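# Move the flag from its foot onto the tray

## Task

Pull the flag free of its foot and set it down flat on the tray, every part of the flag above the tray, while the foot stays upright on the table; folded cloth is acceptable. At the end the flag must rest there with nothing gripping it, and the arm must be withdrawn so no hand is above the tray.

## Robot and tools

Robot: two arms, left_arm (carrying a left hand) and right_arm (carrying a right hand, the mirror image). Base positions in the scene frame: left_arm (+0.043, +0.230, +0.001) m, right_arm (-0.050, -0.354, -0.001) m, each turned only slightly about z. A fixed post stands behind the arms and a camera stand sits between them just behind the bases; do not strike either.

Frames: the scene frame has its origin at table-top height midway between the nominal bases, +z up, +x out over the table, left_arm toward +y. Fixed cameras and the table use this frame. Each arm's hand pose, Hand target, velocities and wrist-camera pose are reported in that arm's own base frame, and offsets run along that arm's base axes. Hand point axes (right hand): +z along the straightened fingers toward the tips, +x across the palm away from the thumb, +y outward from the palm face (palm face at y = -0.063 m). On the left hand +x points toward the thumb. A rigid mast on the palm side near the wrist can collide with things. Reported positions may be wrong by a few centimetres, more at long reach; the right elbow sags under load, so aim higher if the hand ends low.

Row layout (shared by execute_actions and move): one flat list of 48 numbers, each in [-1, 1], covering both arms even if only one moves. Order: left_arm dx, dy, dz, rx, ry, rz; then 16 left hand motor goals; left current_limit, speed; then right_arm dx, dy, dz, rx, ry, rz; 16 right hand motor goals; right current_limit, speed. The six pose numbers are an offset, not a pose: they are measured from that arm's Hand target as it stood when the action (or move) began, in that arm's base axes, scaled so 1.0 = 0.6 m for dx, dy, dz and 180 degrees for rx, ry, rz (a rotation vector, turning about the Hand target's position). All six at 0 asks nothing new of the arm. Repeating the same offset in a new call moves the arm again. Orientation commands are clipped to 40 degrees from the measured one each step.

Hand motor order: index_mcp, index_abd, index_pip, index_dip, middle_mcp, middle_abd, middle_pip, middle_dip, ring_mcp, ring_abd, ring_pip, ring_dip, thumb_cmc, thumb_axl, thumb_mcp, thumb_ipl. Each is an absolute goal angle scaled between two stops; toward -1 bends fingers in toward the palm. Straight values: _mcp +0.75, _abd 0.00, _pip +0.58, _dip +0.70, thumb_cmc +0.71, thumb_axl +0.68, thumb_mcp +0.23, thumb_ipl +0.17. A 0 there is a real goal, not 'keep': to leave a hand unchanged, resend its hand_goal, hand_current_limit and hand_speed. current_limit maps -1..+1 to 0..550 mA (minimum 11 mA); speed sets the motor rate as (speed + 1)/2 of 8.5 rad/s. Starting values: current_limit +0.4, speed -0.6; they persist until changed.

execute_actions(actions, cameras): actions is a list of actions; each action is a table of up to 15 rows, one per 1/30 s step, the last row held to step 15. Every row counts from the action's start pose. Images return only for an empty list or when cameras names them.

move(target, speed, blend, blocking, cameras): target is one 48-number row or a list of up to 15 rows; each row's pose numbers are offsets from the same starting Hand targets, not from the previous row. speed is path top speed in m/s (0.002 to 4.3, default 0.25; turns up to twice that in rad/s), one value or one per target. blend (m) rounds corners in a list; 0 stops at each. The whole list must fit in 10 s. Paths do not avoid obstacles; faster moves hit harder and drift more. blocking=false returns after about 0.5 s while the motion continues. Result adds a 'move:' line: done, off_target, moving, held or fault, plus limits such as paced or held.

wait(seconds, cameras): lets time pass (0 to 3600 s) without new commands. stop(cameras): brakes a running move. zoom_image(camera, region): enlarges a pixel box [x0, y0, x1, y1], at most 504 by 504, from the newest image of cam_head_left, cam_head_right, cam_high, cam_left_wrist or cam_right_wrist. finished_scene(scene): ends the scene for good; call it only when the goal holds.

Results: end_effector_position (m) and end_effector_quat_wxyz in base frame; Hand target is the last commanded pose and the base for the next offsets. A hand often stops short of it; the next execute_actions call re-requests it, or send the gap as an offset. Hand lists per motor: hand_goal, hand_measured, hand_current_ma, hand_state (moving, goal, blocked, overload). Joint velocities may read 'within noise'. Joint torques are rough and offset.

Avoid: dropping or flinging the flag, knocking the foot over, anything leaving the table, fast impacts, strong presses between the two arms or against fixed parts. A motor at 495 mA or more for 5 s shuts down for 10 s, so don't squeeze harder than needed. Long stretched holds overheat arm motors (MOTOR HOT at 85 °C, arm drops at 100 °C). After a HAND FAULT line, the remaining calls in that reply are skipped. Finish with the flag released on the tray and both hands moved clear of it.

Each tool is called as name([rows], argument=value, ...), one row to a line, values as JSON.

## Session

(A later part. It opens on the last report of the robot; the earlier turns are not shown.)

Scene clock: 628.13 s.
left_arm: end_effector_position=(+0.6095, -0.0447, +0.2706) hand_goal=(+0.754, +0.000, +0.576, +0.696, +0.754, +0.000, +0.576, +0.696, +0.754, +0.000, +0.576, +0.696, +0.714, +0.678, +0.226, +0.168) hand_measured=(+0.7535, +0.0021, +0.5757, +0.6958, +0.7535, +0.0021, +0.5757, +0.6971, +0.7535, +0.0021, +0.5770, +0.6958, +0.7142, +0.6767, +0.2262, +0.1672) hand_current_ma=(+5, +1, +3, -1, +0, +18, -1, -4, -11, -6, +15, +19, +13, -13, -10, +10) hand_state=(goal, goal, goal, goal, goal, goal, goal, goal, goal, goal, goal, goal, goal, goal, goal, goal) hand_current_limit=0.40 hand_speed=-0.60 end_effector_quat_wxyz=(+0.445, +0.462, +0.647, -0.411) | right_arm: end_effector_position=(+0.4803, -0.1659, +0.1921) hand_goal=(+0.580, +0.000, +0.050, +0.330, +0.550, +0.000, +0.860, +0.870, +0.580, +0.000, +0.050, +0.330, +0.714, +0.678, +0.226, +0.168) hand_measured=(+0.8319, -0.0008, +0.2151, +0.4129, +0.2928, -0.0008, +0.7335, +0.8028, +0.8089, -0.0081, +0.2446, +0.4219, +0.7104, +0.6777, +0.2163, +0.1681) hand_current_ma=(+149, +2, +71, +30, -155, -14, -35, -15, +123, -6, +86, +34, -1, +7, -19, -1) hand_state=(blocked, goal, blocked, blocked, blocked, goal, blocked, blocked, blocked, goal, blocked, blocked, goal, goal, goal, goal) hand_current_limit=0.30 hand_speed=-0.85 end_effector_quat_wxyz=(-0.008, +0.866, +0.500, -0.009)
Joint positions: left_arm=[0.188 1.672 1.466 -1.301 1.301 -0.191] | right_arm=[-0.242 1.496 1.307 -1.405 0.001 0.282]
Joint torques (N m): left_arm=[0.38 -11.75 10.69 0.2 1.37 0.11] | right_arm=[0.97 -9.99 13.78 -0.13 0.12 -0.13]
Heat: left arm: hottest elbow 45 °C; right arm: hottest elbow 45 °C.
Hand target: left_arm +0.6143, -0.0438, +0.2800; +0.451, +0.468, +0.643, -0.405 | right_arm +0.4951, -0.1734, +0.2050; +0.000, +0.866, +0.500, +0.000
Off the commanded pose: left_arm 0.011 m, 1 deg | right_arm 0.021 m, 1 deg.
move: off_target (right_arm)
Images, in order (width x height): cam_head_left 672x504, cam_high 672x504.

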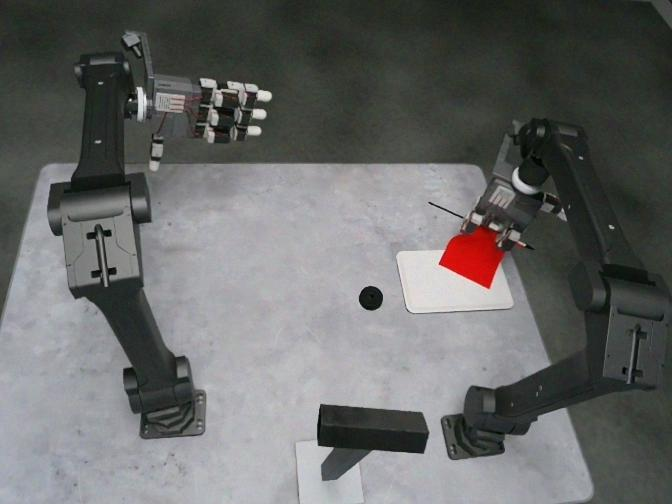

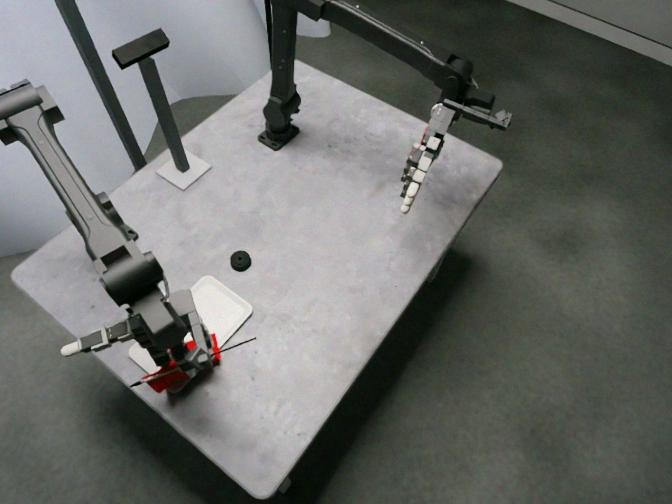

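move(target=[0,0,0,0,0,0,0.754,0,0.576,0.696,0.754,0,0.576,0.696,0.754,0,0.576,0.696,0.714,0.678,0.226,0.168,0.4,-0.6, -0.1977,0.1115,-0.037,0,0,0,0.58,0,0.05,0.33,0.55,0,0.86,0.87,0.58,0,0.05,0.33,0.714,0.678,0.226,0.168,0.3,-0.85], speed=0.08, cameras=["cam_high","cam_head_left","cam_right_wrist"])

zoom_image(camera="cam_high", region=[60, 180, 300, 420])

zoom_image(camera="cam_head_left", region=[380, 200, 560, 340])

zoom_image(camera="cam_right_wrist", region=[160, 60, 460, 300])

Scene clock: 637.43 s.
left_arm: end_effector_position=(+0.6095, -0.0447, +0.2706) hand_goal=(+0.754, +0.000, +0.576, +0.696, +0.754, +0.000, +0.576, +0.696, +0.754, +0.000, +0.576, +0.696, +0.714, +0.678, +0.226, +0.168) hand_measured=(+0.7535, +0.0021, +0.5770, +0.6971, +0.7535, +0.0007, +0.5770, +0.6958, +0.7535, +0.0036, +0.5770, +0.6958, +0.7142, +0.6777, +0.2262, +0.1672) hand_current_ma=(+12, -1, +7, -14, -3, +11, -5, +1, -7, +6, +2, +11, +0, -4, +7, +8) hand_state=(goal, goal, goal, goal, goal, goal, goal, goal, goal, goal, goal, goal, goal, goal, goal, goal) hand_current_limit=0.40 hand_speed=-0.60 end_effector_quat_wxyz=(+0.445, +0.462, +0.647, -0.411) | right_arm: end_effector_position=(+0.3788, -0.1101, +0.1849) hand_goal=(+0.580, +0.000, +0.050, +0.330, +0.550, +0.000, +0.860, +0.870, +0.580, +0.000, +0.050, +0.330, +0.714, +0.678, +0.226, +0.168) hand_measured=(+0.8319, -0.0008, +0.2164, +0.4129, +0.2940, +0.0007, +0.7335, +0.8028, +0.8101, -0.0081, +0.2446, +0.4219, +0.7117, +0.6777, +0.2163, +0.1681) hand_current_ma=(+146, -9, +78, +30, -158, -10, -36, -21, +117, +5, +97, +21, +15, -3, -10, +12) hand_state=(blocked, goal, blocked, blocked, blocked, goal, blocked, blocked, blocked, goal, blocked, blocked, goal, goal, goal, goal) hand_current_limit=0.30 hand_speed=-0.85 end_effector_quat_wxyz=(-0.002, +0.866, +0.500, -0.002)
Joint positions: left_arm=[0.188 1.672 1.466 -1.301 1.301 -0.191] | right_arm=[-0.149 1.198 1 -1.379 0 0.375]
Joint torques (N m): left_arm=[0.38 -11.63 10.69 0.2 1.37 0.11] | right_arm=[2.32 -7.3 7.94 0.66 0.11 0.03]
Heat: left arm: hottest elbow 45 °C; right arm: hottest elbow 45 °C.
Hand target: left_arm +0.6143, -0.0438, +0.2800; +0.451, +0.468, +0.643, -0.405 | right_arm +0.3765, -0.1064, +0.1829; +0.000, +0.866, +0.500, +0.000
Off the commanded pose: left_arm 0.011 m, 1 deg | right_arm 0.005 m, 0 deg.
move: done
cam_right_wrist: T_world_to_cam=[[0.15276, -0.98728, 0.04418, -0.14547], [-0.64519, -0.06576, 0.76119, 0.04253], [-0.7486, -0.14478, -0.64702, 0.51515]] pos_world=[0.4353, -0.06624, 0.30737]
Images, in order (width x height): cam_head_left 672x504, cam_high 672x504, cam_right_wrist 616x616.

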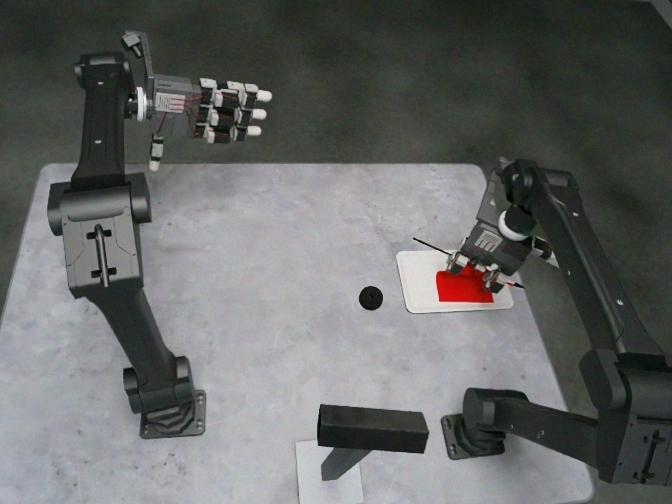

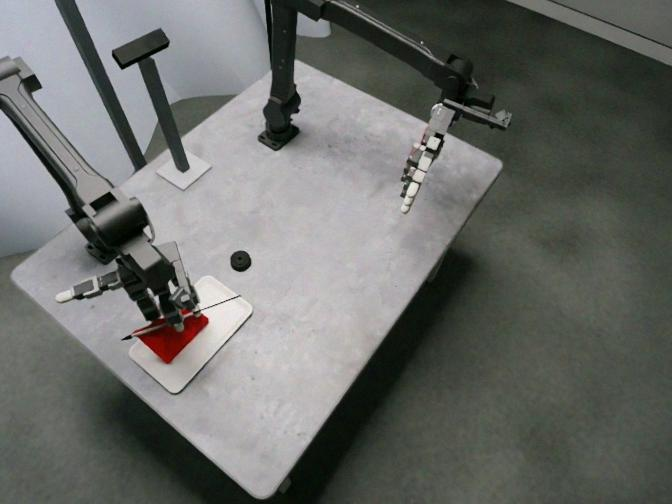

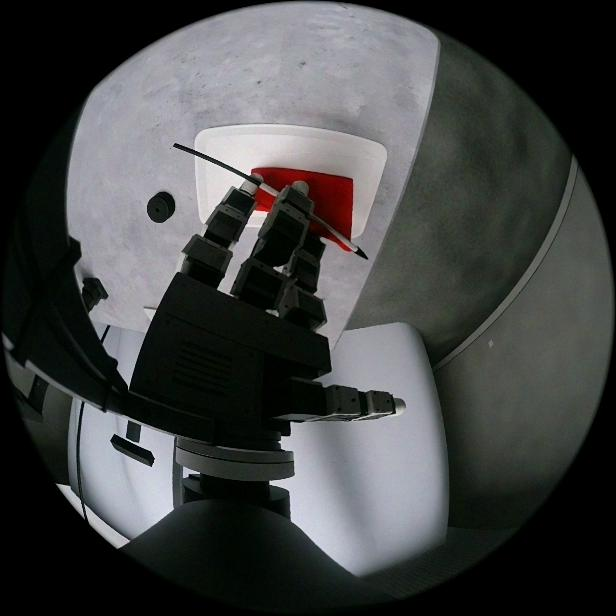

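Scaled by 2.100 from the camera's image (finer frame: 960x720).

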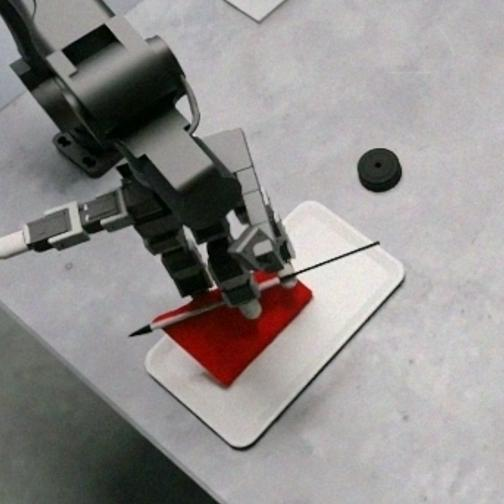

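Scaled by 2.800 from the camera's image (finer frame: 960x720).

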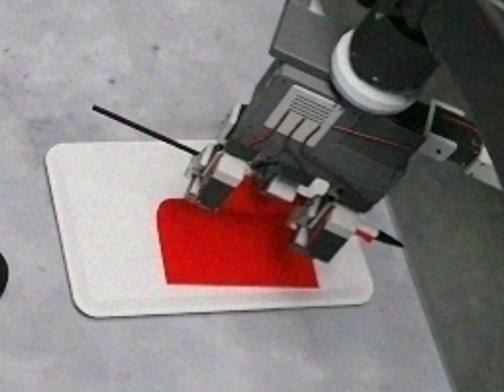

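Scaled by 1.680 from the camera's image (finer frame: 880x880).

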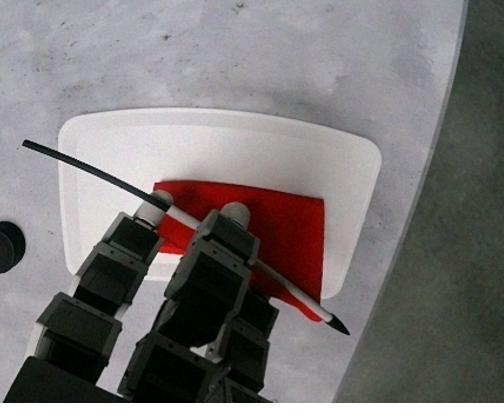

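move(target=[0,0,0,0,0,0,0.754,0,0.576,0.696,0.754,0,0.576,0.696,0.754,0,0.576,0.696,0.714,0.678,0.226,0.168,0.4,-0.6, 0.009,-0.005,-0.098,0,0,0,0.58,0,0.05,0.33,0.55,0,0.86,0.87,0.58,0,0.05,0.33,0.714,0.678,0.226,0.168,0.3,-0.85], speed=0.06, cameras=["cam_high","cam_head_left","cam_right_wrist"])

zoom_image(camera="cam_high", region=[60, 180, 300, 420])

zoom_image(camera="cam_head_left", region=[380, 200, 560, 340])

zoom_image(camera="cam_right_wrist", region=[160, 60, 460, 300])

Scene clock: 643.73 s.
left_arm: end_effector_position=(+0.6095, -0.0447, +0.2706) hand_goal=(+0.754, +0.000, +0.576, +0.696, +0.754, +0.000, +0.576, +0.696, +0.754, +0.000, +0.576, +0.696, +0.714, +0.678, +0.226, +0.168) hand_measured=(+0.7535, +0.0021, +0.5770, +0.6958, +0.7535, +0.0007, +0.5770, +0.6945, +0.7535, +0.0021, +0.5757, +0.6971, +0.7142, +0.6777, +0.2262, +0.1681) hand_current_ma=(+9, +20, -1, -4, +6, +8, +8, +13, -11, +12, +20, +12, -9, -4, -5, +14) hand_state=(goal, goal, goal, goal, goal, goal, goal, goal, goal, goal, goal, goal, goal, goal, goal, goal) hand_current_limit=0.40 hand_speed=-0.60 end_effector_quat_wxyz=(+0.445, +0.462, +0.647, -0.411) | right_arm: end_effector_position=(+0.3837, -0.1109, +0.1342) hand_goal=(+0.580, +0.000, +0.050, +0.330, +0.550, +0.000, +0.860, +0.870, +0.580, +0.000, +0.050, +0.330, +0.714, +0.678, +0.226, +0.168) hand_measured=(+0.8319, -0.0023, +0.2164, +0.4129, +0.2940, -0.0008, +0.7335, +0.8028, +0.8101, -0.0081, +0.2459, +0.4206, +0.7104, +0.6777, +0.2163, +0.1681) hand_current_ma=(+150, +0, +72, +29, -154, -9, -45, -14, +116, -2, +90, +33, +10, +1, -14, +12) hand_state=(blocked, goal, blocked, blocked, blocked, goal, blocked, blocked, blocked, goal, blocked, blocked, goal, goal, goal, goal) hand_current_limit=0.30 hand_speed=-0.85 end_effector_quat_wxyz=(+0.005, +0.866, +0.500, +0.006)
Joint positions: left_arm=[0.188 1.672 1.466 -1.301 1.301 -0.191] | right_arm=[-0.149 1.238 0.89 -1.208 0 0.375]
Joint torques (N m): left_arm=[0.32 -11.58 10.67 0.21 1.37 0.11] | right_arm=[1.85 -5.71 7.69 0.75 0.12 -0.03]
Heat: left arm: hottest elbow 45 °C; right arm: hottest elbow 44 °C.
Hand target: left_arm +0.6143, -0.0438, +0.2800; +0.451, +0.468, +0.643, -0.405 | right_arm +0.3818, -0.1094, +0.1239; -0.001, +0.866, +0.500, +0.000
Off the commanded pose: left_arm 0.011 m, 1 deg | right_arm 0.010 m, 1 deg.
move: done
cam_right_wrist: T_world_to_cam=[[0.15103, -0.98724, 0.05053, -0.14491], [-0.66117, -0.06288, 0.7476, 0.09251], [-0.73488, -0.14632, -0.66223, 0.48257]] pos_world=[0.43768, -0.06664, 0.25773]
Images, in order (width x height): cam_head_left 672x504, cam_high 672x504, cam_right_wrist 616x616.

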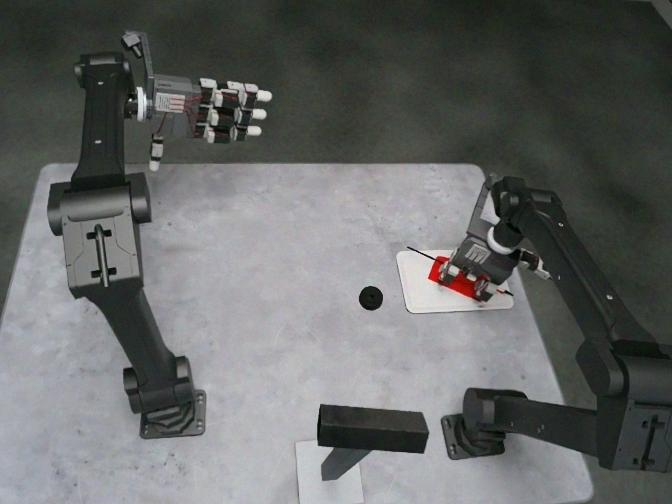

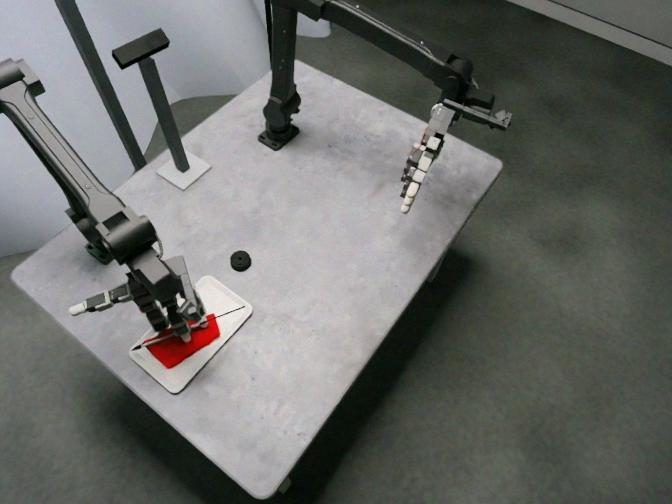

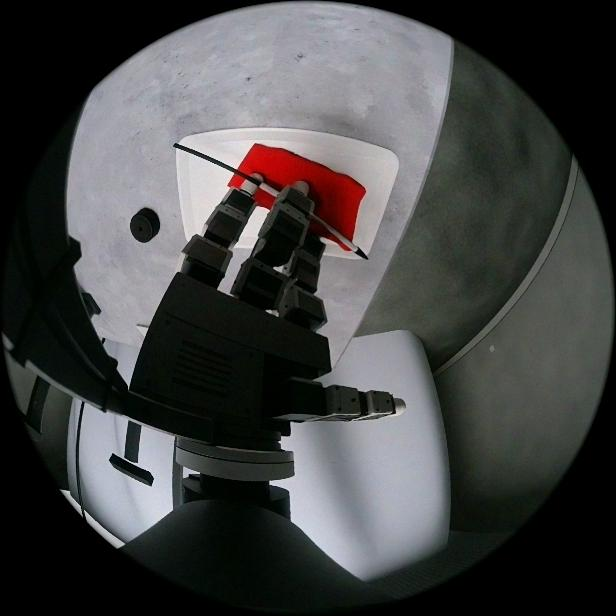

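Scaled by 2.100 from the camera's image (finer frame: 960x720).

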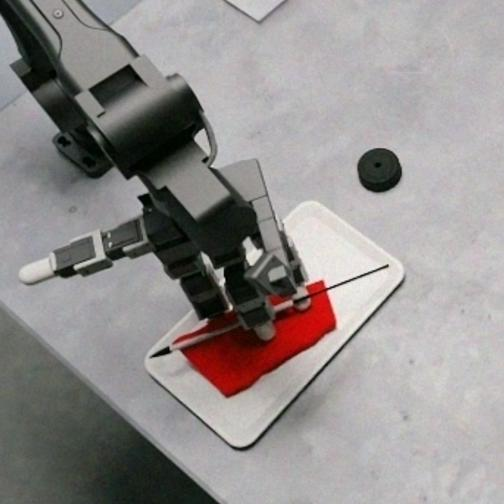

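Scaled by 2.800 from the camera's image (finer frame: 960x720).

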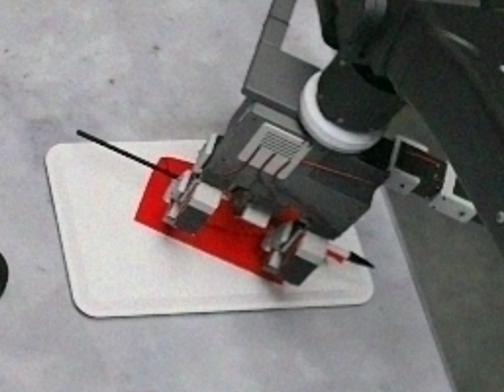

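Scaled by 1.680 from the camera's image (finer frame: 880x880).

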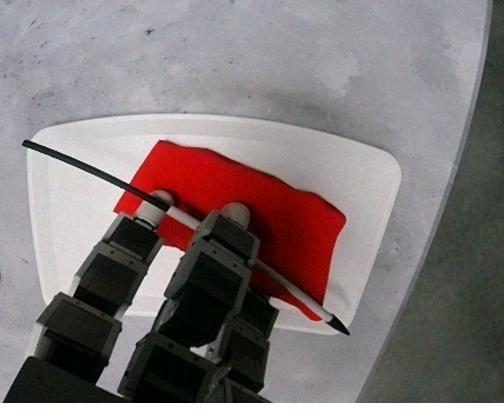

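move(target=[0,0,0,0,0,0,0.754,0,0.576,0.696,0.754,0,0.576,0.696,0.754,0,0.576,0.696,0.714,0.678,0.226,0.168,0.4,-0.6, -0.01,-0.005,0.012,0,0,0,0.58,0,0.05,0.33,0.55,0,0.86,0.87,0.58,0,0.05,0.33,0.714,0.678,0.226,0.168,0.3,-0.85], speed=0.03)

move(target=[0,0,0,0,0,0,0.754,0,0.576,0.696,0.754,0,0.576,0.696,0.754,0,0.576,0.696,0.714,0.678,0.226,0.168,0.4,-0.6, 0,0,0,0,0,0,0.79,0,0.19,0.39,0.32,0,0.75,0.815,0.77,0,0.22,0.405,0.714,0.678,0.226,0.168,0.3,-0.97], speed=0.03, cameras=["cam_high","cam_head_left","cam_right_wrist"])

zoom_image(camera="cam_high", region=[60, 180, 300, 420])

zoom_image(camera="cam_right_wrist", region=[160, 60, 460, 300])

Scene clock: 666.83 s.
left_arm: end_effector_position=(+0.6095, -0.0447, +0.2706) hand_goal=(+0.754, +0.000, +0.576, +0.696, +0.754, +0.000, +0.576, +0.696, +0.754, +0.000, +0.576, +0.696, +0.714, +0.678, +0.226, +0.168) hand_measured=(+0.7523, +0.0021, +0.5770, +0.6958, +0.7535, +0.0021, +0.5770, +0.6958, +0.7535, +0.0021, +0.5770, +0.6971, +0.7142, +0.6777, +0.2252, +0.1672) hand_current_ma=(+2, -7, +7, -17, +17, +17, +12, -2, +1, +19, +17, +10, -1, -4, -15, -2) hand_state=(goal, goal, goal, goal, goal, goal, goal, goal, goal, goal, goal, goal, goal, goal, goal, goal) hand_current_limit=0.40 hand_speed=-0.60 end_effector_quat_wxyz=(+0.445, +0.462, +0.647, -0.411) | right_arm: end_effector_position=(+0.3828, -0.1107, +0.1339) hand_goal=(+0.580, +0.000, +0.050, +0.330, +0.550, +0.000, +0.860, +0.870, +0.580, +0.000, +0.050, +0.330, +0.714, +0.678, +0.226, +0.168) hand_measured=(+0.8319, -0.0008, +0.2164, +0.4129, +0.2928, +0.0007, +0.7335, +0.8028, +0.8089, -0.0081, +0.2459, +0.4219, +0.7104, +0.6767, +0.2153, +0.1681) hand_current_ma=(+150, -13, +65, +26, -149, -7, -33, -11, +111, +7, +87, +38, +0, -10, +2, +3) hand_state=(blocked, goal, blocked, blocked, blocked, goal, blocked, blocked, blocked, goal, blocked, blocked, goal, goal, goal, goal) hand_current_limit=0.30 hand_speed=-0.85 end_effector_quat_wxyz=(+0.004, +0.866, +0.500, +0.004)
Joint positions: left_arm=[0.188 1.672 1.466 -1.301 1.301 -0.191] | right_arm=[-0.149 1.238 0.89 -1.212 0 0.374]
Joint torques (N m): left_arm=[0.38 -11.63 10.69 0.2 1.37 0.11] | right_arm=[0.97 -7.3 7.8 -0.01 0.12 -0.12]
Heat: left arm: hottest elbow 46 °C; right arm: hottest elbow 41 °C.
Hand target: left_arm +0.6143, -0.0438, +0.2800; +0.451, +0.468, +0.643, -0.405 | right_arm +0.3758, -0.1124, +0.1311; -0.001, +0.866, +0.500, +0.000
Off the commanded pose: left_arm 0.011 m, 1 deg | right_arm 0.008 m, 1 deg.
move: done

Scene clock: 668.00 s.
left_arm: end_effector_position=(+0.6095, -0.0447, +0.2706) hand_goal=(+0.754, +0.000, +0.576, +0.696, +0.754, +0.000, +0.576, +0.696, +0.754, +0.000, +0.576, +0.696, +0.714, +0.678, +0.226, +0.168) hand_measured=(+0.7535, +0.0021, +0.5770, +0.6958, +0.7535, +0.0021, +0.5770, +0.6945, +0.7535, +0.0036, +0.5770, +0.6958, +0.7142, +0.6777, +0.2252, +0.1672) hand_current_ma=(+9, -7, +12, -6, +12, +12, +8, +0, -3, +19, +25, -5, +16, -22, -13, +5) hand_state=(goal, goal, goal, goal, goal, goal, goal, goal, goal, goal, goal, goal, goal, goal, goal, goal) hand_current_limit=0.40 hand_speed=-0.60 end_effector_quat_wxyz=(+0.445, +0.462, +0.647, -0.411) | right_arm: end_effector_position=(+0.3828, -0.1106, +0.1339) hand_goal=(+0.790, +0.000, +0.190, +0.390, +0.320, +0.000, +0.750, +0.816, +0.770, +0.000, +0.220, +0.406, +0.714, +0.678, +0.226, +0.168) hand_measured=(+0.8258, -0.0023, +0.2151, +0.4129, +0.2952, +0.0007, +0.7066, +0.7888, +0.7945, -0.0096, +0.2446, +0.4219, +0.7104, +0.6777, +0.2163, +0.1672) hand_current_ma=(+63, -5, +10, +15, -54, -18, -7, -1, +25, +3, +22, +12, +11, +2, -10, -2) hand_state=(moving, goal, moving, blocked, moving, goal, blocked, blocked, moving, goal, moving, goal, goal, goal, goal, goal) hand_current_limit=0.30 hand_speed=-0.97 end_effector_quat_wxyz=(+0.004, +0.866, +0.501, +0.004)
Joint positions: left_arm=[0.188 1.672 1.466 -1.301 1.301 -0.191] | right_arm=[-0.149 1.238 0.89 -1.212 0 0.374]
Joint torques (N m): left_arm=[0.32 -11.69 10.7 0.21 1.37 0.11] | right_arm=[0.91 -7.36 7.8 -0.02 0.12 -0.12]
Heat: left arm: hottest elbow 46 °C; right arm: hottest elbow 41 °C.
Hand target: left_arm +0.6143, -0.0438, +0.2800; +0.451, +0.468, +0.643, -0.405 | right_arm +0.3758, -0.1124, +0.1311; +0.000, +0.866, +0.500, +0.000
Off the commanded pose: left_arm 0.011 m, 1 deg | right_arm 0.008 m, 1 deg.
move: done
cam_right_wrist: T_world_to_cam=[[0.15311, -0.98698, 0.04929, -0.14508], [-0.65795, -0.0646, 0.75029, 0.09037], [-0.73733, -0.14731, -0.65927, 0.48215]] pos_world=[0.43718, -0.06633, 0.25722]
Images, in order (width x height): cam_head_left 672x504, cam_high 672x504, cam_right_wrist 616x616.

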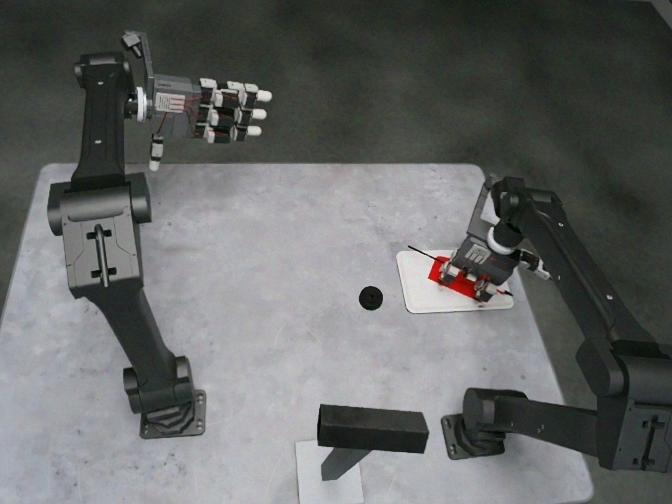

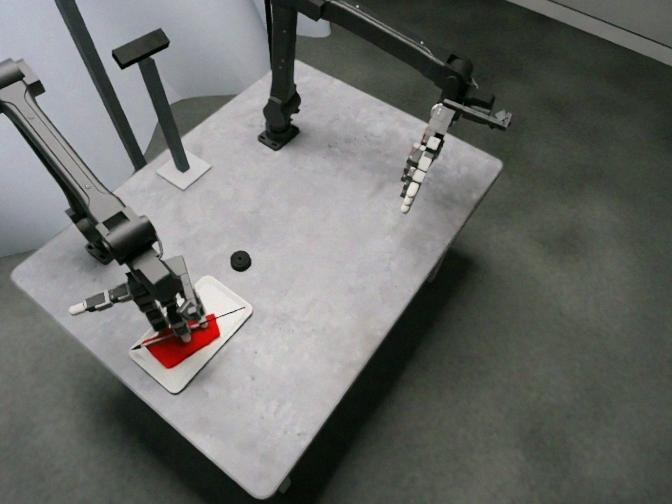

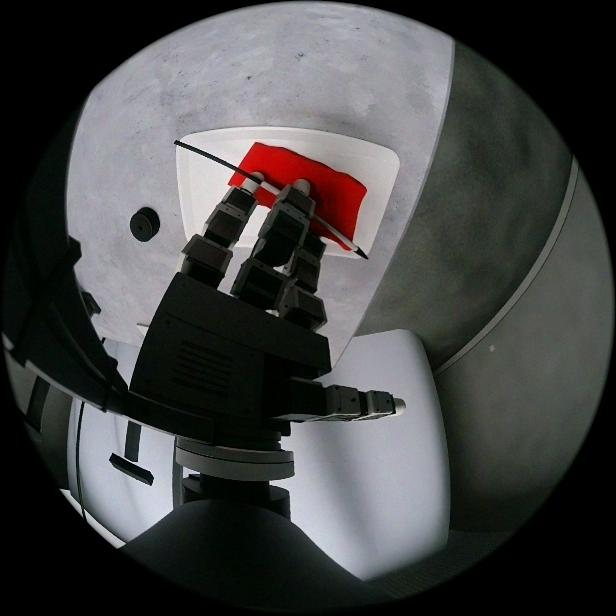

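Scaled by 2.100 from the camera's image (finer frame: 960x720).

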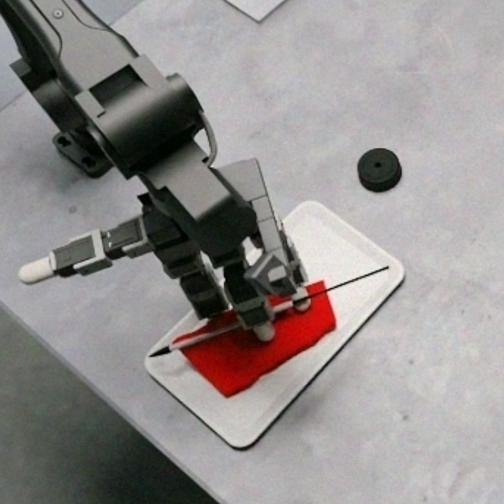

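Scaled by 1.680 from the camera's image (finer frame: 880x880).

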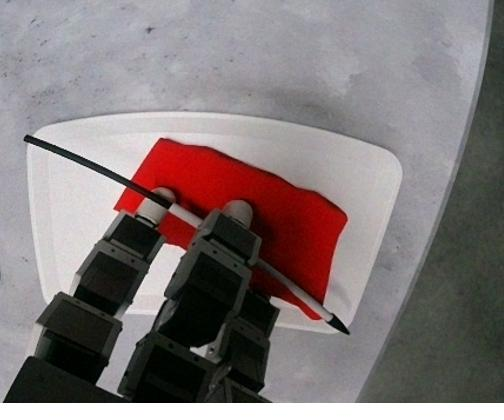

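move(target=[0,0,0,0,0,0,0.754,0,0.576,0.696,0.754,0,0.576,0.696,0.754,0,0.576,0.696,0.714,0.678,0.226,0.168,0.4,-0.6, -0.015,0.0,0.004,0,0,0,0.79,0,0.19,0.39,0.32,0,0.75,0.815,0.77,0,0.22,0.405,0.714,0.678,0.226,0.168,0.3,-0.97], speed=0.05, cameras=[])

Scene clock: 673.07 s.
left_arm: end_effector_position=(+0.6095, -0.0447, +0.2706) hand_goal=(+0.754, +0.000, +0.576, +0.696, +0.754, +0.000, +0.576, +0.696, +0.754, +0.000, +0.576, +0.696, +0.714, +0.678, +0.226, +0.168) hand_measured=(+0.7523, +0.0036, +0.5770, +0.6958, +0.7535, +0.0021, +0.5770, +0.6971, +0.7535, +0.0021, +0.5770, +0.6958, +0.7154, +0.6777, +0.2252, +0.1681) hand_current_ma=(+3, -4, -8, -19, +20, +15, +13, +0, -11, -2, -2, +2, +14, +4, +0, +12) hand_state=(goal, goal, goal, goal, goal, goal, goal, goal, goal, goal, goal, goal, goal, goal, goal, goal) hand_current_limit=0.40 hand_speed=-0.60 end_effector_quat_wxyz=(+0.445, +0.462, +0.647, -0.411) | right_arm: end_effector_position=(+0.3747, -0.1105, +0.1364) hand_goal=(+0.790, +0.000, +0.190, +0.390, +0.320, +0.000, +0.750, +0.816, +0.770, +0.000, +0.220, +0.406, +0.714, +0.678, +0.226, +0.168) hand_measured=(+0.8258, -0.0008, +0.2164, +0.4129, +0.2952, +0.0021, +0.7066, +0.7888, +0.7957, -0.0096, +0.2434, +0.4206, +0.7117, +0.6767, +0.2153, +0.1681) hand_current_ma=(+9, -2, -4, +16, -17, -8, +4, -3, -10, -3, +7, +9, +12, -9, +7, +18) hand_state=(blocked, goal, blocked, blocked, blocked, goal, blocked, blocked, blocked, goal, blocked, goal, goal, goal, goal, goal) hand_current_limit=0.30 hand_speed=-0.97 end_effector_quat_wxyz=(+0.004, +0.866, +0.500, +0.004)
Joint positions: left_arm=[0.188 1.672 1.466 -1.301 1.301 -0.191] | right_arm=[-0.152 1.213 0.877 -1.224 0 0.37]
Joint torques (N m): left_arm=[0.32 -11.63 10.7 0.21 1.37 0.11] | right_arm=[0.85 -7.3 7.65 -0.03 0.12 -0.13]
Heat: left arm: hottest elbow 46 °C; right arm: hottest elbow 40 °C.
Hand target: left_arm +0.6143, -0.0438, +0.2800; +0.451, +0.468, +0.643, -0.405 | right_arm +0.3668, -0.1125, +0.1336; +0.000, +0.866, +0.500, +0.000
Off the commanded pose: left_arm 0.011 m, 1 deg | right_arm 0.009 m, 1 deg.
move: done

move(target=[0,0,0,0,0,0,0.754,0,0.576,0.696,0.754,0,0.576,0.696,0.754,0,0.576,0.696,0.714,0.678,0.226,0.168,0.4,-0.6, 0.006,0.0,-0.012,0,0,0,0.79,0,0.19,0.39,0.32,0,0.75,0.815,0.77,0,0.22,0.405,0.714,0.678,0.226,0.168,0.3,-0.97], speed=0.03, cameras=[])

move(target=[0,0,0,0,0,0,0.754,0,0.576,0.696,0.754,0,0.576,0.696,0.754,0,0.576,0.696,0.714,0.678,0.226,0.168,0.4,-0.6, 0,0,0,0,0,0,0.90,0,0.22,0.42,0.293,0,0.735,0.803,0.88,0,0.25,0.42,0.714,0.678,0.226,0.168,0.3,-0.985], speed=0.03, cameras=["cam_high","cam_head_left","cam_right_wrist"])

zoom_image(camera="cam_high", region=[60, 180, 300, 420])

zoom_image(camera="cam_right_wrist", region=[160, 60, 460, 300])

Scene clock: 679.90 s.
left_arm: end_effector_position=(+0.6095, -0.0447, +0.2706) hand_goal=(+0.754, +0.000, +0.576, +0.696, +0.754, +0.000, +0.576, +0.696, +0.754, +0.000, +0.576, +0.696, +0.714, +0.678, +0.226, +0.168) hand_measured=(+0.7535, +0.0036, +0.5770, +0.6971, +0.7535, +0.0021, +0.5770, +0.6958, +0.7523, +0.0021, +0.5770, +0.6958, +0.7142, +0.6767, +0.2262, +0.1672) hand_current_ma=(+0, -15, -7, -5, -2, +3, +11, +7, -11, +15, -2, +14, -6, +0, +6, -1) hand_state=(goal, goal, goal, goal, goal, goal, goal, goal, goal, goal, goal, goal, goal, goal, goal, goal) hand_current_limit=0.40 hand_speed=-0.60 end_effector_quat_wxyz=(+0.445, +0.462, +0.647, -0.411) | right_arm: end_effector_position=(+0.3733, -0.1103, +0.1339) hand_goal=(+0.790, +0.000, +0.190, +0.390, +0.320, +0.000, +0.750, +0.816, +0.770, +0.000, +0.220, +0.406, +0.714, +0.678, +0.226, +0.168) hand_measured=(+0.8258, +0.0007, +0.2164, +0.4129, +0.2952, +0.0021, +0.7053, +0.7888, +0.7957, -0.0096, +0.2434, +0.4219, +0.7104, +0.6777, +0.2153, +0.1681) hand_current_ma=(+8, -7, +1, +5, -10, +5, -11, -6, -9, -6, +0, +13, +11, +5, -10, +2) hand_state=(blocked, goal, blocked, blocked, blocked, goal, blocked, blocked, blocked, goal, blocked, goal, goal, goal, goal, goal) hand_current_limit=0.30 hand_speed=-0.97 end_effector_quat_wxyz=(+0.003, +0.866, +0.501, +0.003)
Joint positions: left_arm=[0.188 1.672 1.466 -1.301 1.301 -0.191] | right_arm=[-0.152 1.213 0.871 -1.22 0 0.37]
Joint torques (N m): left_arm=[0.32 -11.63 10.69 0.21 1.37 0.11] | right_arm=[0.97 -5.83 7.66 0.76 0.12 -0.12]
Heat: left arm: hottest elbow 46 °C; right arm: hottest elbow 40 °C.
Hand target: left_arm +0.6143, -0.0438, +0.2800; +0.451, +0.468, +0.643, -0.405 | right_arm +0.3705, -0.1125, +0.1265; +0.000, +0.866, +0.500, +0.000
Off the commanded pose: left_arm 0.011 m, 1 deg | right_arm 0.008 m, 1 deg.
move: done

Scene clock: 680.40 s.
left_arm: end_effector_position=(+0.6095, -0.0447, +0.2706) hand_goal=(+0.754, +0.000, +0.576, +0.696, +0.754, +0.000, +0.576, +0.696, +0.754, +0.000, +0.576, +0.696, +0.714, +0.678, +0.226, +0.168) hand_measured=(+0.7535, +0.0021, +0.5770, +0.6958, +0.7535, +0.0021, +0.5770, +0.6958, +0.7523, +0.0021, +0.5770, +0.6958, +0.7154, +0.6777, +0.2262, +0.1681) hand_current_ma=(+14, -11, +1, -5, +3, +11, +5, +2, +1, -8, -7, +9, +3, +3, +11, +8) hand_state=(goal, goal, goal, goal, goal, goal, goal, goal, goal, goal, goal, goal, goal, goal, goal, goal) hand_current_limit=0.40 hand_speed=-0.60 end_effector_quat_wxyz=(+0.445, +0.462, +0.647, -0.411) | right_arm: end_effector_position=(+0.3733, -0.1103, +0.1339) hand_goal=(+0.900, +0.000, +0.220, +0.420, +0.294, +0.000, +0.736, +0.804, +0.880, +0.000, +0.250, +0.420, +0.714, +0.678, +0.226, +0.168) hand_measured=(+0.8246, +0.0007, +0.2177, +0.4129, +0.2940, -0.0008, +0.7053, +0.7888, +0.7957, -0.0110, +0.2446, +0.4219, +0.7104, +0.6767, +0.2173, +0.1681) hand_current_ma=(+2, -2, +0, -6, -4, -13, -2, -1, -7, -6, -17, +14, +8, -4, -13, +6) hand_state=(moving, goal, moving, moving, moving, goal, blocked, goal, moving, goal, moving, goal, goal, goal, goal, goal) hand_current_limit=0.30 hand_speed=-0.98 end_effector_quat_wxyz=(+0.003, +0.866, +0.501, +0.003)
Joint positions: left_arm=[0.188 1.672 1.466 -1.301 1.301 -0.191] | right_arm=[-0.152 1.213 0.871 -1.22 0 0.37]
Joint torques (N m): left_arm=[0.32 -11.69 10.69 0.2 1.37 0.11] | right_arm=[1.03 -5.83 7.65 0.75 0.12 -0.12]
Heat: left arm: hottest elbow 46 °C; right arm: hottest elbow 40 °C.
Hand target: left_arm +0.6143, -0.0438, +0.2800; +0.451, +0.468, +0.643, -0.405 | right_arm +0.3705, -0.1125, +0.1265; +0.000, +0.866, +0.500, +0.000
Off the commanded pose: left_arm 0.011 m, 1 deg | right_arm 0.008 m, 1 deg.
move: done
cam_right_wrist: T_world_to_cam=[[0.15327, -0.98699, 0.04852, -0.14324], [-0.65593, -0.06489, 0.75203, 0.08309], [-0.7391, -0.14709, -0.65734, 0.47562]] pos_world=[0.42798, -0.06603, 0.25711]
Images, in order (width x height): cam_head_left 672x504, cam_high 672x504, cam_right_wrist 616x616.

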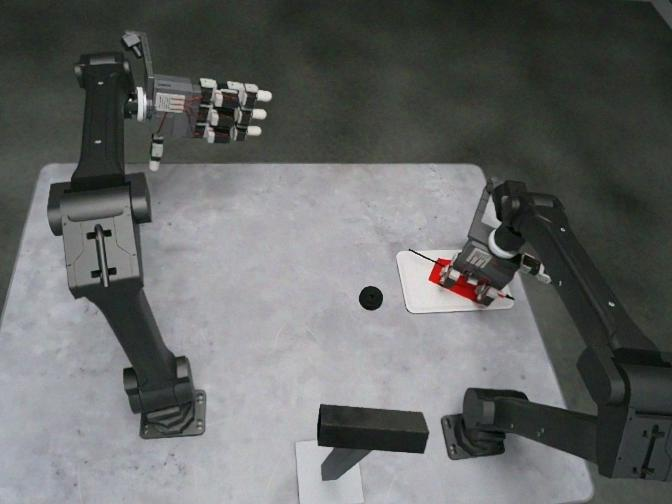

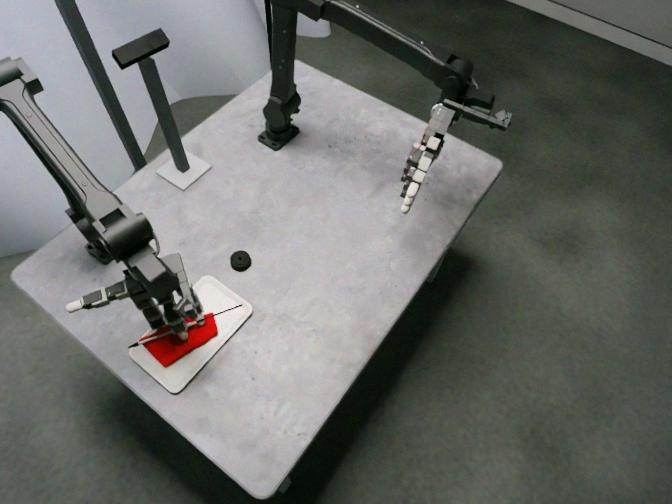

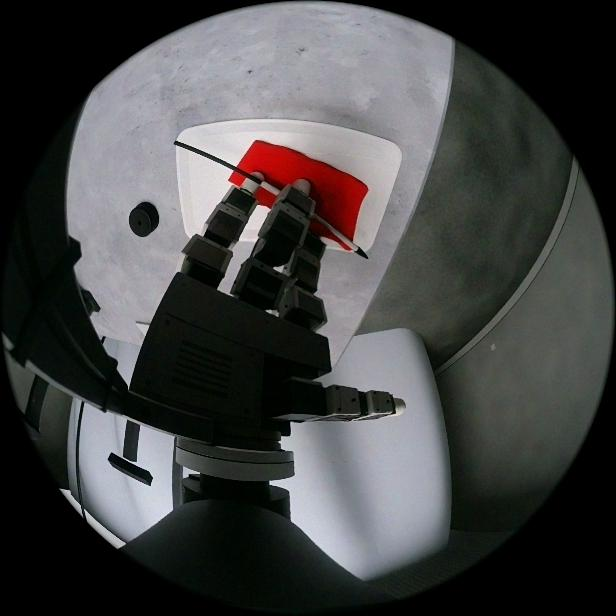

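Scaled by 2.100 from the camera's image (finer frame: 960x720).

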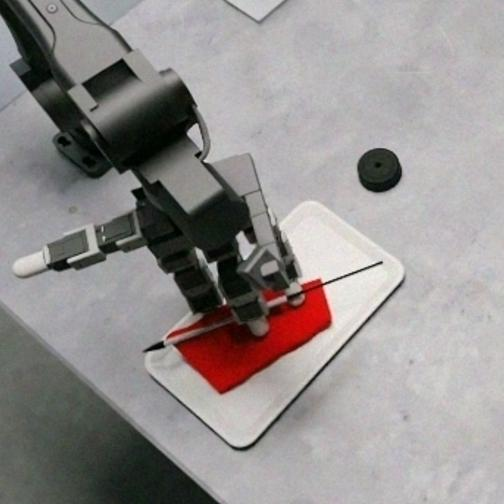

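Scaled by 1.680 from the camera's image (finer frame: 880x880).

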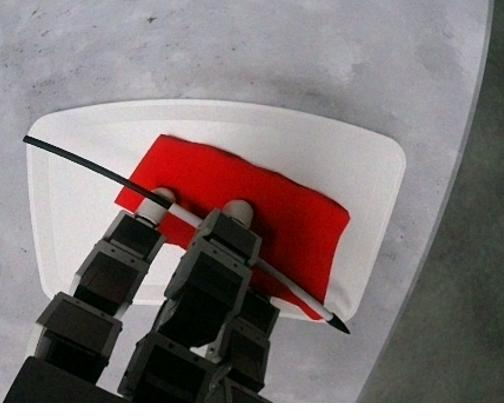

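wait(seconds=3, cameras=["cam_high","cam_right_wrist"])

zoom_image(camera="cam_high", region=[60, 180, 300, 420])

zoom_image(camera="cam_right_wrist", region=[160, 60, 460, 300])

Scene clock: 688.60 s.
left_arm: end_effector_position=(+0.6095, -0.0447, +0.2706) hand_goal=(+0.754, +0.000, +0.576, +0.696, +0.754, +0.000, +0.576, +0.696, +0.754, +0.000, +0.576, +0.696, +0.714, +0.678, +0.226, +0.168) hand_measured=(+0.7535, +0.0021, +0.5757, +0.6958, +0.7535, +0.0021, +0.5770, +0.6958, +0.7523, +0.0021, +0.5757, +0.6971, +0.7142, +0.6777, +0.2252, +0.1681) hand_current_ma=(+9, -14, +16, -20, -1, +13, +14, -2, -11, +1, -11, +1, +4, -1, -4, -8) hand_state=(goal, goal, goal, goal, goal, goal, goal, goal, goal, goal, goal, goal, goal, goal, goal, goal) hand_current_limit=0.40 hand_speed=-0.60 end_effector_quat_wxyz=(+0.445, +0.462, +0.647, -0.411) | right_arm: end_effector_position=(+0.3733, -0.1103, +0.1339) hand_goal=(+0.900, +0.000, +0.220, +0.420, +0.294, +0.000, +0.736, +0.804, +0.880, +0.000, +0.250, +0.420, +0.714, +0.678, +0.226, +0.168) hand_measured=(+0.8692, +0.0007, +0.2203, +0.4142, +0.3036, -0.0081, +0.7335, +0.7913, +0.8524, -0.0169, +0.2459, +0.4206, +0.7092, +0.6767, +0.2153, +0.1672) hand_current_ma=(-2, -9, +3, -6, -9, -14, +10, -3, -15, +1, -4, -1, +7, +3, -9, -4) hand_state=(blocked, goal, goal, goal, goal, goal, goal, goal, blocked, goal, goal, goal, goal, goal, goal, goal) hand_current_limit=0.30 hand_speed=-0.98 end_effector_quat_wxyz=(+0.003, +0.866, +0.501, +0.003)
Joint positions: left_arm=[0.188 1.672 1.466 -1.301 1.301 -0.191] | right_arm=[-0.152 1.213 0.871 -1.22 0 0.37]
Joint torques (N m): left_arm=[0.32 -11.63 10.69 0.21 1.37 0.11] | right_arm=[0.97 -5.89 7.66 0.75 0.11 -0.11]
Heat: left arm: hottest elbow 46 °C; right arm: hottest elbow 40 °C.
Hand target: left_arm +0.6143, -0.0438, +0.2800; +0.451, +0.468, +0.643, -0.405 | right_arm +0.3705, -0.1125, +0.1265; +0.000, +0.866, +0.500, +0.000
Off the commanded pose: left_arm 0.011 m, 1 deg | right_arm 0.008 m, 1 deg.
wait: 3.00 s; at rest from the start
cam_right_wrist: T_world_to_cam=[[0.15327, -0.98699, 0.04852, -0.14324], [-0.65593, -0.06489, 0.75203, 0.08309], [-0.7391, -0.14709, -0.65734, 0.47562]] pos_world=[0.42798, -0.06603, 0.25711]

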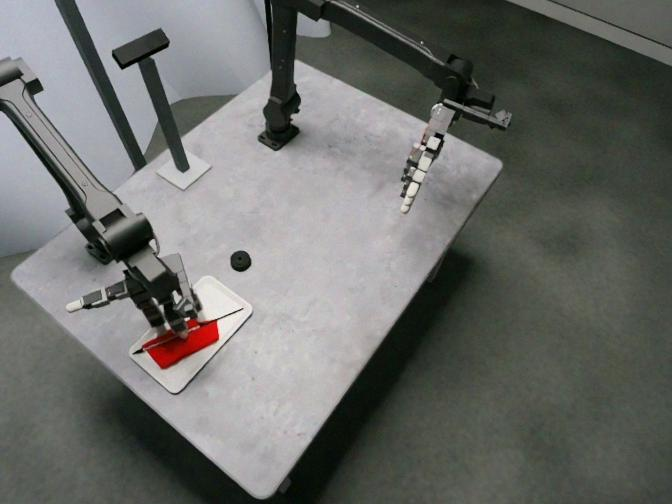

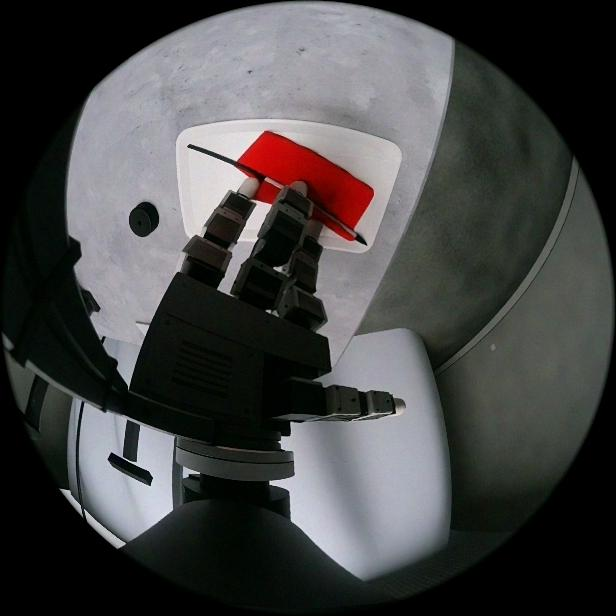

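Scaled by 2.100 from the camera's image (finer frame: 960x720).

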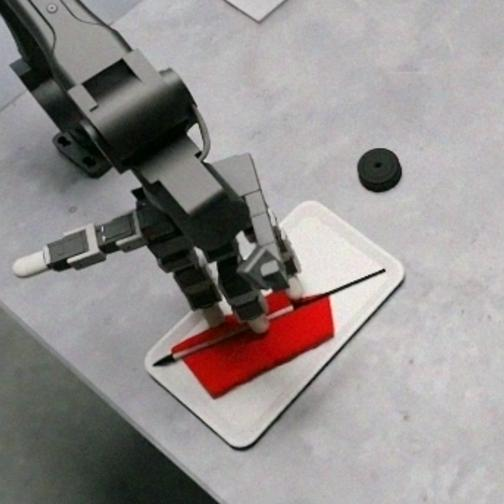

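Scaled by 1.680 from the camera's image (finer frame: 880x880).

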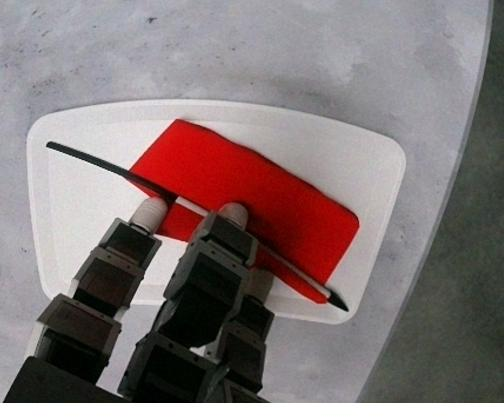

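move(target=[0,0,0,0,0,0,0.754,0,0.576,0.696,0.754,0,0.576,0.696,0.754,0,0.576,0.696,0.714,0.678,0.226,0.168,0.4,-0.6, 0.0047,0.0037,0.017,0,0,0,0.97,0,0.22,0.42,0.293,0,0.735,0.803,0.97,0,0.25,0.42,0.714,0.678,0.226,0.168,0.3,-0.98], speed=0.03, cameras=[])

wait(seconds=2, cameras=["cam_high","cam_right_wrist"])

zoom_image(camera="cam_right_wrist", region=[160, 60, 460, 300])

Scene clock: 699.97 s.
left_arm: end_effector_position=(+0.6095, -0.0447, +0.2706) hand_goal=(+0.754, +0.000, +0.576, +0.696, +0.754, +0.000, +0.576, +0.696, +0.754, +0.000, +0.576, +0.696, +0.714, +0.678, +0.226, +0.168) hand_measured=(+0.7535, +0.0021, +0.5770, +0.6945, +0.7523, +0.0021, +0.5770, +0.6971, +0.7535, +0.0021, +0.5770, +0.6971, +0.7142, +0.6777, +0.2262, +0.1672) hand_current_ma=(+8, -3, +4, -5, +5, +19, -18, +16, -12, +29, +9, +8, -13, -14, -11, +5) hand_state=(goal, goal, goal, goal, goal, goal, goal, goal, goal, goal, goal, goal, goal, goal, goal, goal) hand_current_limit=0.40 hand_speed=-0.60 end_effector_quat_wxyz=(+0.445, +0.462, +0.647, -0.411) | right_arm: end_effector_position=(+0.3710, -0.1100, +0.1332) hand_goal=(+0.970, +0.000, +0.220, +0.420, +0.294, +0.000, +0.736, +0.804, +0.970, +0.000, +0.250, +0.420, +0.714, +0.678, +0.226, +0.168) hand_measured=(+0.9259, +0.0007, +0.2203, +0.4129, +0.3024, -0.0081, +0.7335, +0.7926, +0.9332, -0.0184, +0.2459, +0.4219, +0.7104, +0.6767, +0.2163, +0.1672) hand_current_ma=(+1, -2, +0, +0, +3, -1, +1, +3, -16, +5, -8, +9, +17, -8, +0, +12) hand_state=(blocked, goal, goal, goal, goal, goal, goal, goal, blocked, goal, goal, goal, goal, goal, goal, goal) hand_current_limit=0.30 hand_speed=-0.98 end_effector_quat_wxyz=(+0.000, +0.866, +0.501, +0.000)
Joint positions: left_arm=[0.188 1.672 1.466 -1.301 1.301 -0.191] | right_arm=[-0.152 1.213 0.871 -1.229 0 0.37]
Joint torques (N m): left_arm=[0.32 -11.63 10.7 0.18 1.37 0.11] | right_arm=[1.61 -6.07 9.88 -0.09 0.11 -0.04]
Heat: left arm: hottest elbow 46 °C; right arm: hottest elbow 40 °C.
Hand target: left_arm +0.6143, -0.0438, +0.2800; +0.451, +0.468, +0.643, -0.405 | right_arm +0.3733, -0.1103, +0.1367; +0.000, +0.866, +0.500, +0.000
Off the commanded pose: left_arm 0.011 m, 1 deg | right_arm 0.004 m, 0 deg.
move: done

Scene clock: 701.97 s.
left_arm: end_effector_position=(+0.6095, -0.0447, +0.2706) hand_goal=(+0.754, +0.000, +0.576, +0.696, +0.754, +0.000, +0.576, +0.696, +0.754, +0.000, +0.576, +0.696, +0.714, +0.678, +0.226, +0.168) hand_measured=(+0.7535, +0.0021, +0.5770, +0.6971, +0.7523, +0.0021, +0.5770, +0.6958, +0.7535, +0.0021, +0.5770, +0.6958, +0.7129, +0.6777, +0.2262, +0.1681) hand_current_ma=(+6, -11, +12, -14, +4, +6, +10, +7, +2, -3, +4, +16, +0, -2, -8, +16) hand_state=(goal, goal, goal, goal, goal, goal, goal, goal, goal, goal, goal, goal, goal, goal, goal, goal) hand_current_limit=0.40 hand_speed=-0.60 end_effector_quat_wxyz=(+0.445, +0.462, +0.647, -0.411) | right_arm: end_effector_position=(+0.3710, -0.1100, +0.1332) hand_goal=(+0.970, +0.000, +0.220, +0.420, +0.294, +0.000, +0.736, +0.804, +0.970, +0.000, +0.250, +0.420, +0.714, +0.678, +0.226, +0.168) hand_measured=(+0.9259, +0.0007, +0.2203, +0.4129, +0.3024, -0.0081, +0.7348, +0.7913, +0.9332, -0.0169, +0.2459, +0.4219, +0.7104, +0.6767, +0.2163, +0.1681) hand_current_ma=(-10, -11, -1, -9, -5, -15, +18, -2, -15, -12, +2, -4, +6, -11, +2, +5) hand_state=(blocked, goal, goal, goal, goal, goal, goal, goal, blocked, goal, goal, goal, goal, goal, goal, goal) hand_current_limit=0.30 hand_speed=-0.98 end_effector_quat_wxyz=(+0.000, +0.866, +0.501, +0.000)
Joint positions: left_arm=[0.188 1.672 1.466 -1.301 1.301 -0.191] | right_arm=[-0.152 1.213 0.871 -1.229 0 0.37]
Joint torques (N m): left_arm=[0.38 -11.63 10.69 0.23 1.37 0.11] | right_arm=[1.61 -6.07 9.89 -0.08 0.11 -0.04]
Heat: left arm: hottest elbow 46 °C; right arm: hottest elbow 40 °C.
Hand target: left_arm +0.6143, -0.0438, +0.2800; +0.451, +0.468, +0.643, -0.405 | right_arm +0.3733, -0.1103, +0.1367; +0.000, +0.866, +0.500, +0.000
Off the commanded pose: left_arm 0.011 m, 1 deg | right_arm 0.004 m, 0 deg.
wait: 2.00 s; at rest by 0.17 s
cam_right_wrist: T_world_to_cam=[[0.15374, -0.98706, 0.04567, -0.14228], [-0.64883, -0.06599, 0.75807, 0.07852], [-0.74524, -0.14618, -0.65058, 0.47497]] pos_world=[0.42679, -0.06583, 0.25598]

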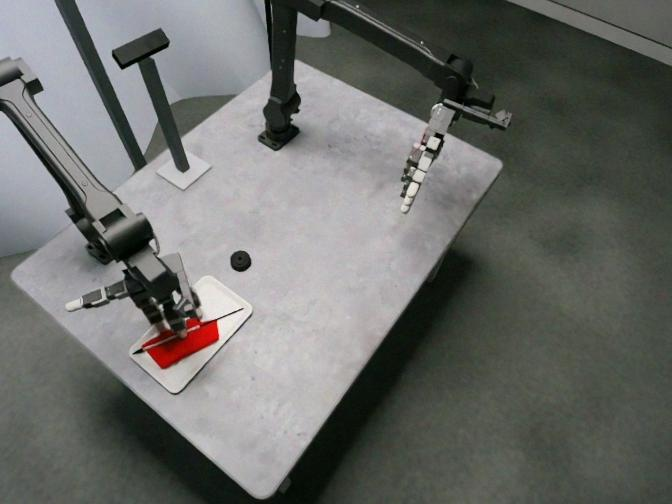

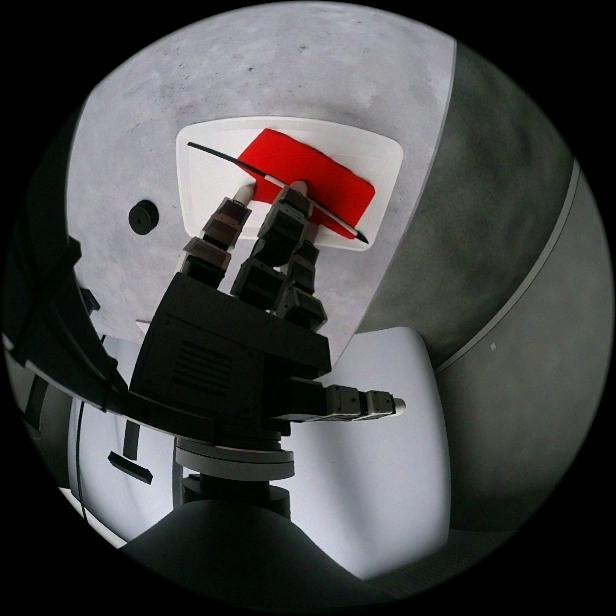

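Scaled by 1.680 from the camera's image (finer frame: 880x880).

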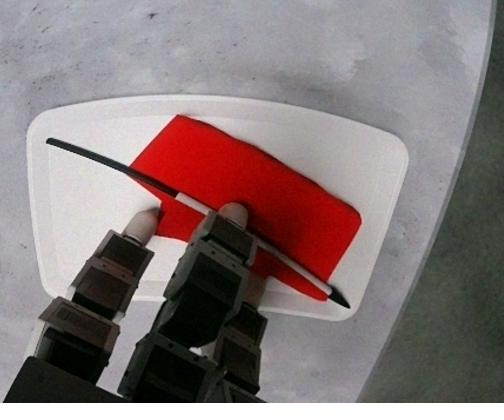

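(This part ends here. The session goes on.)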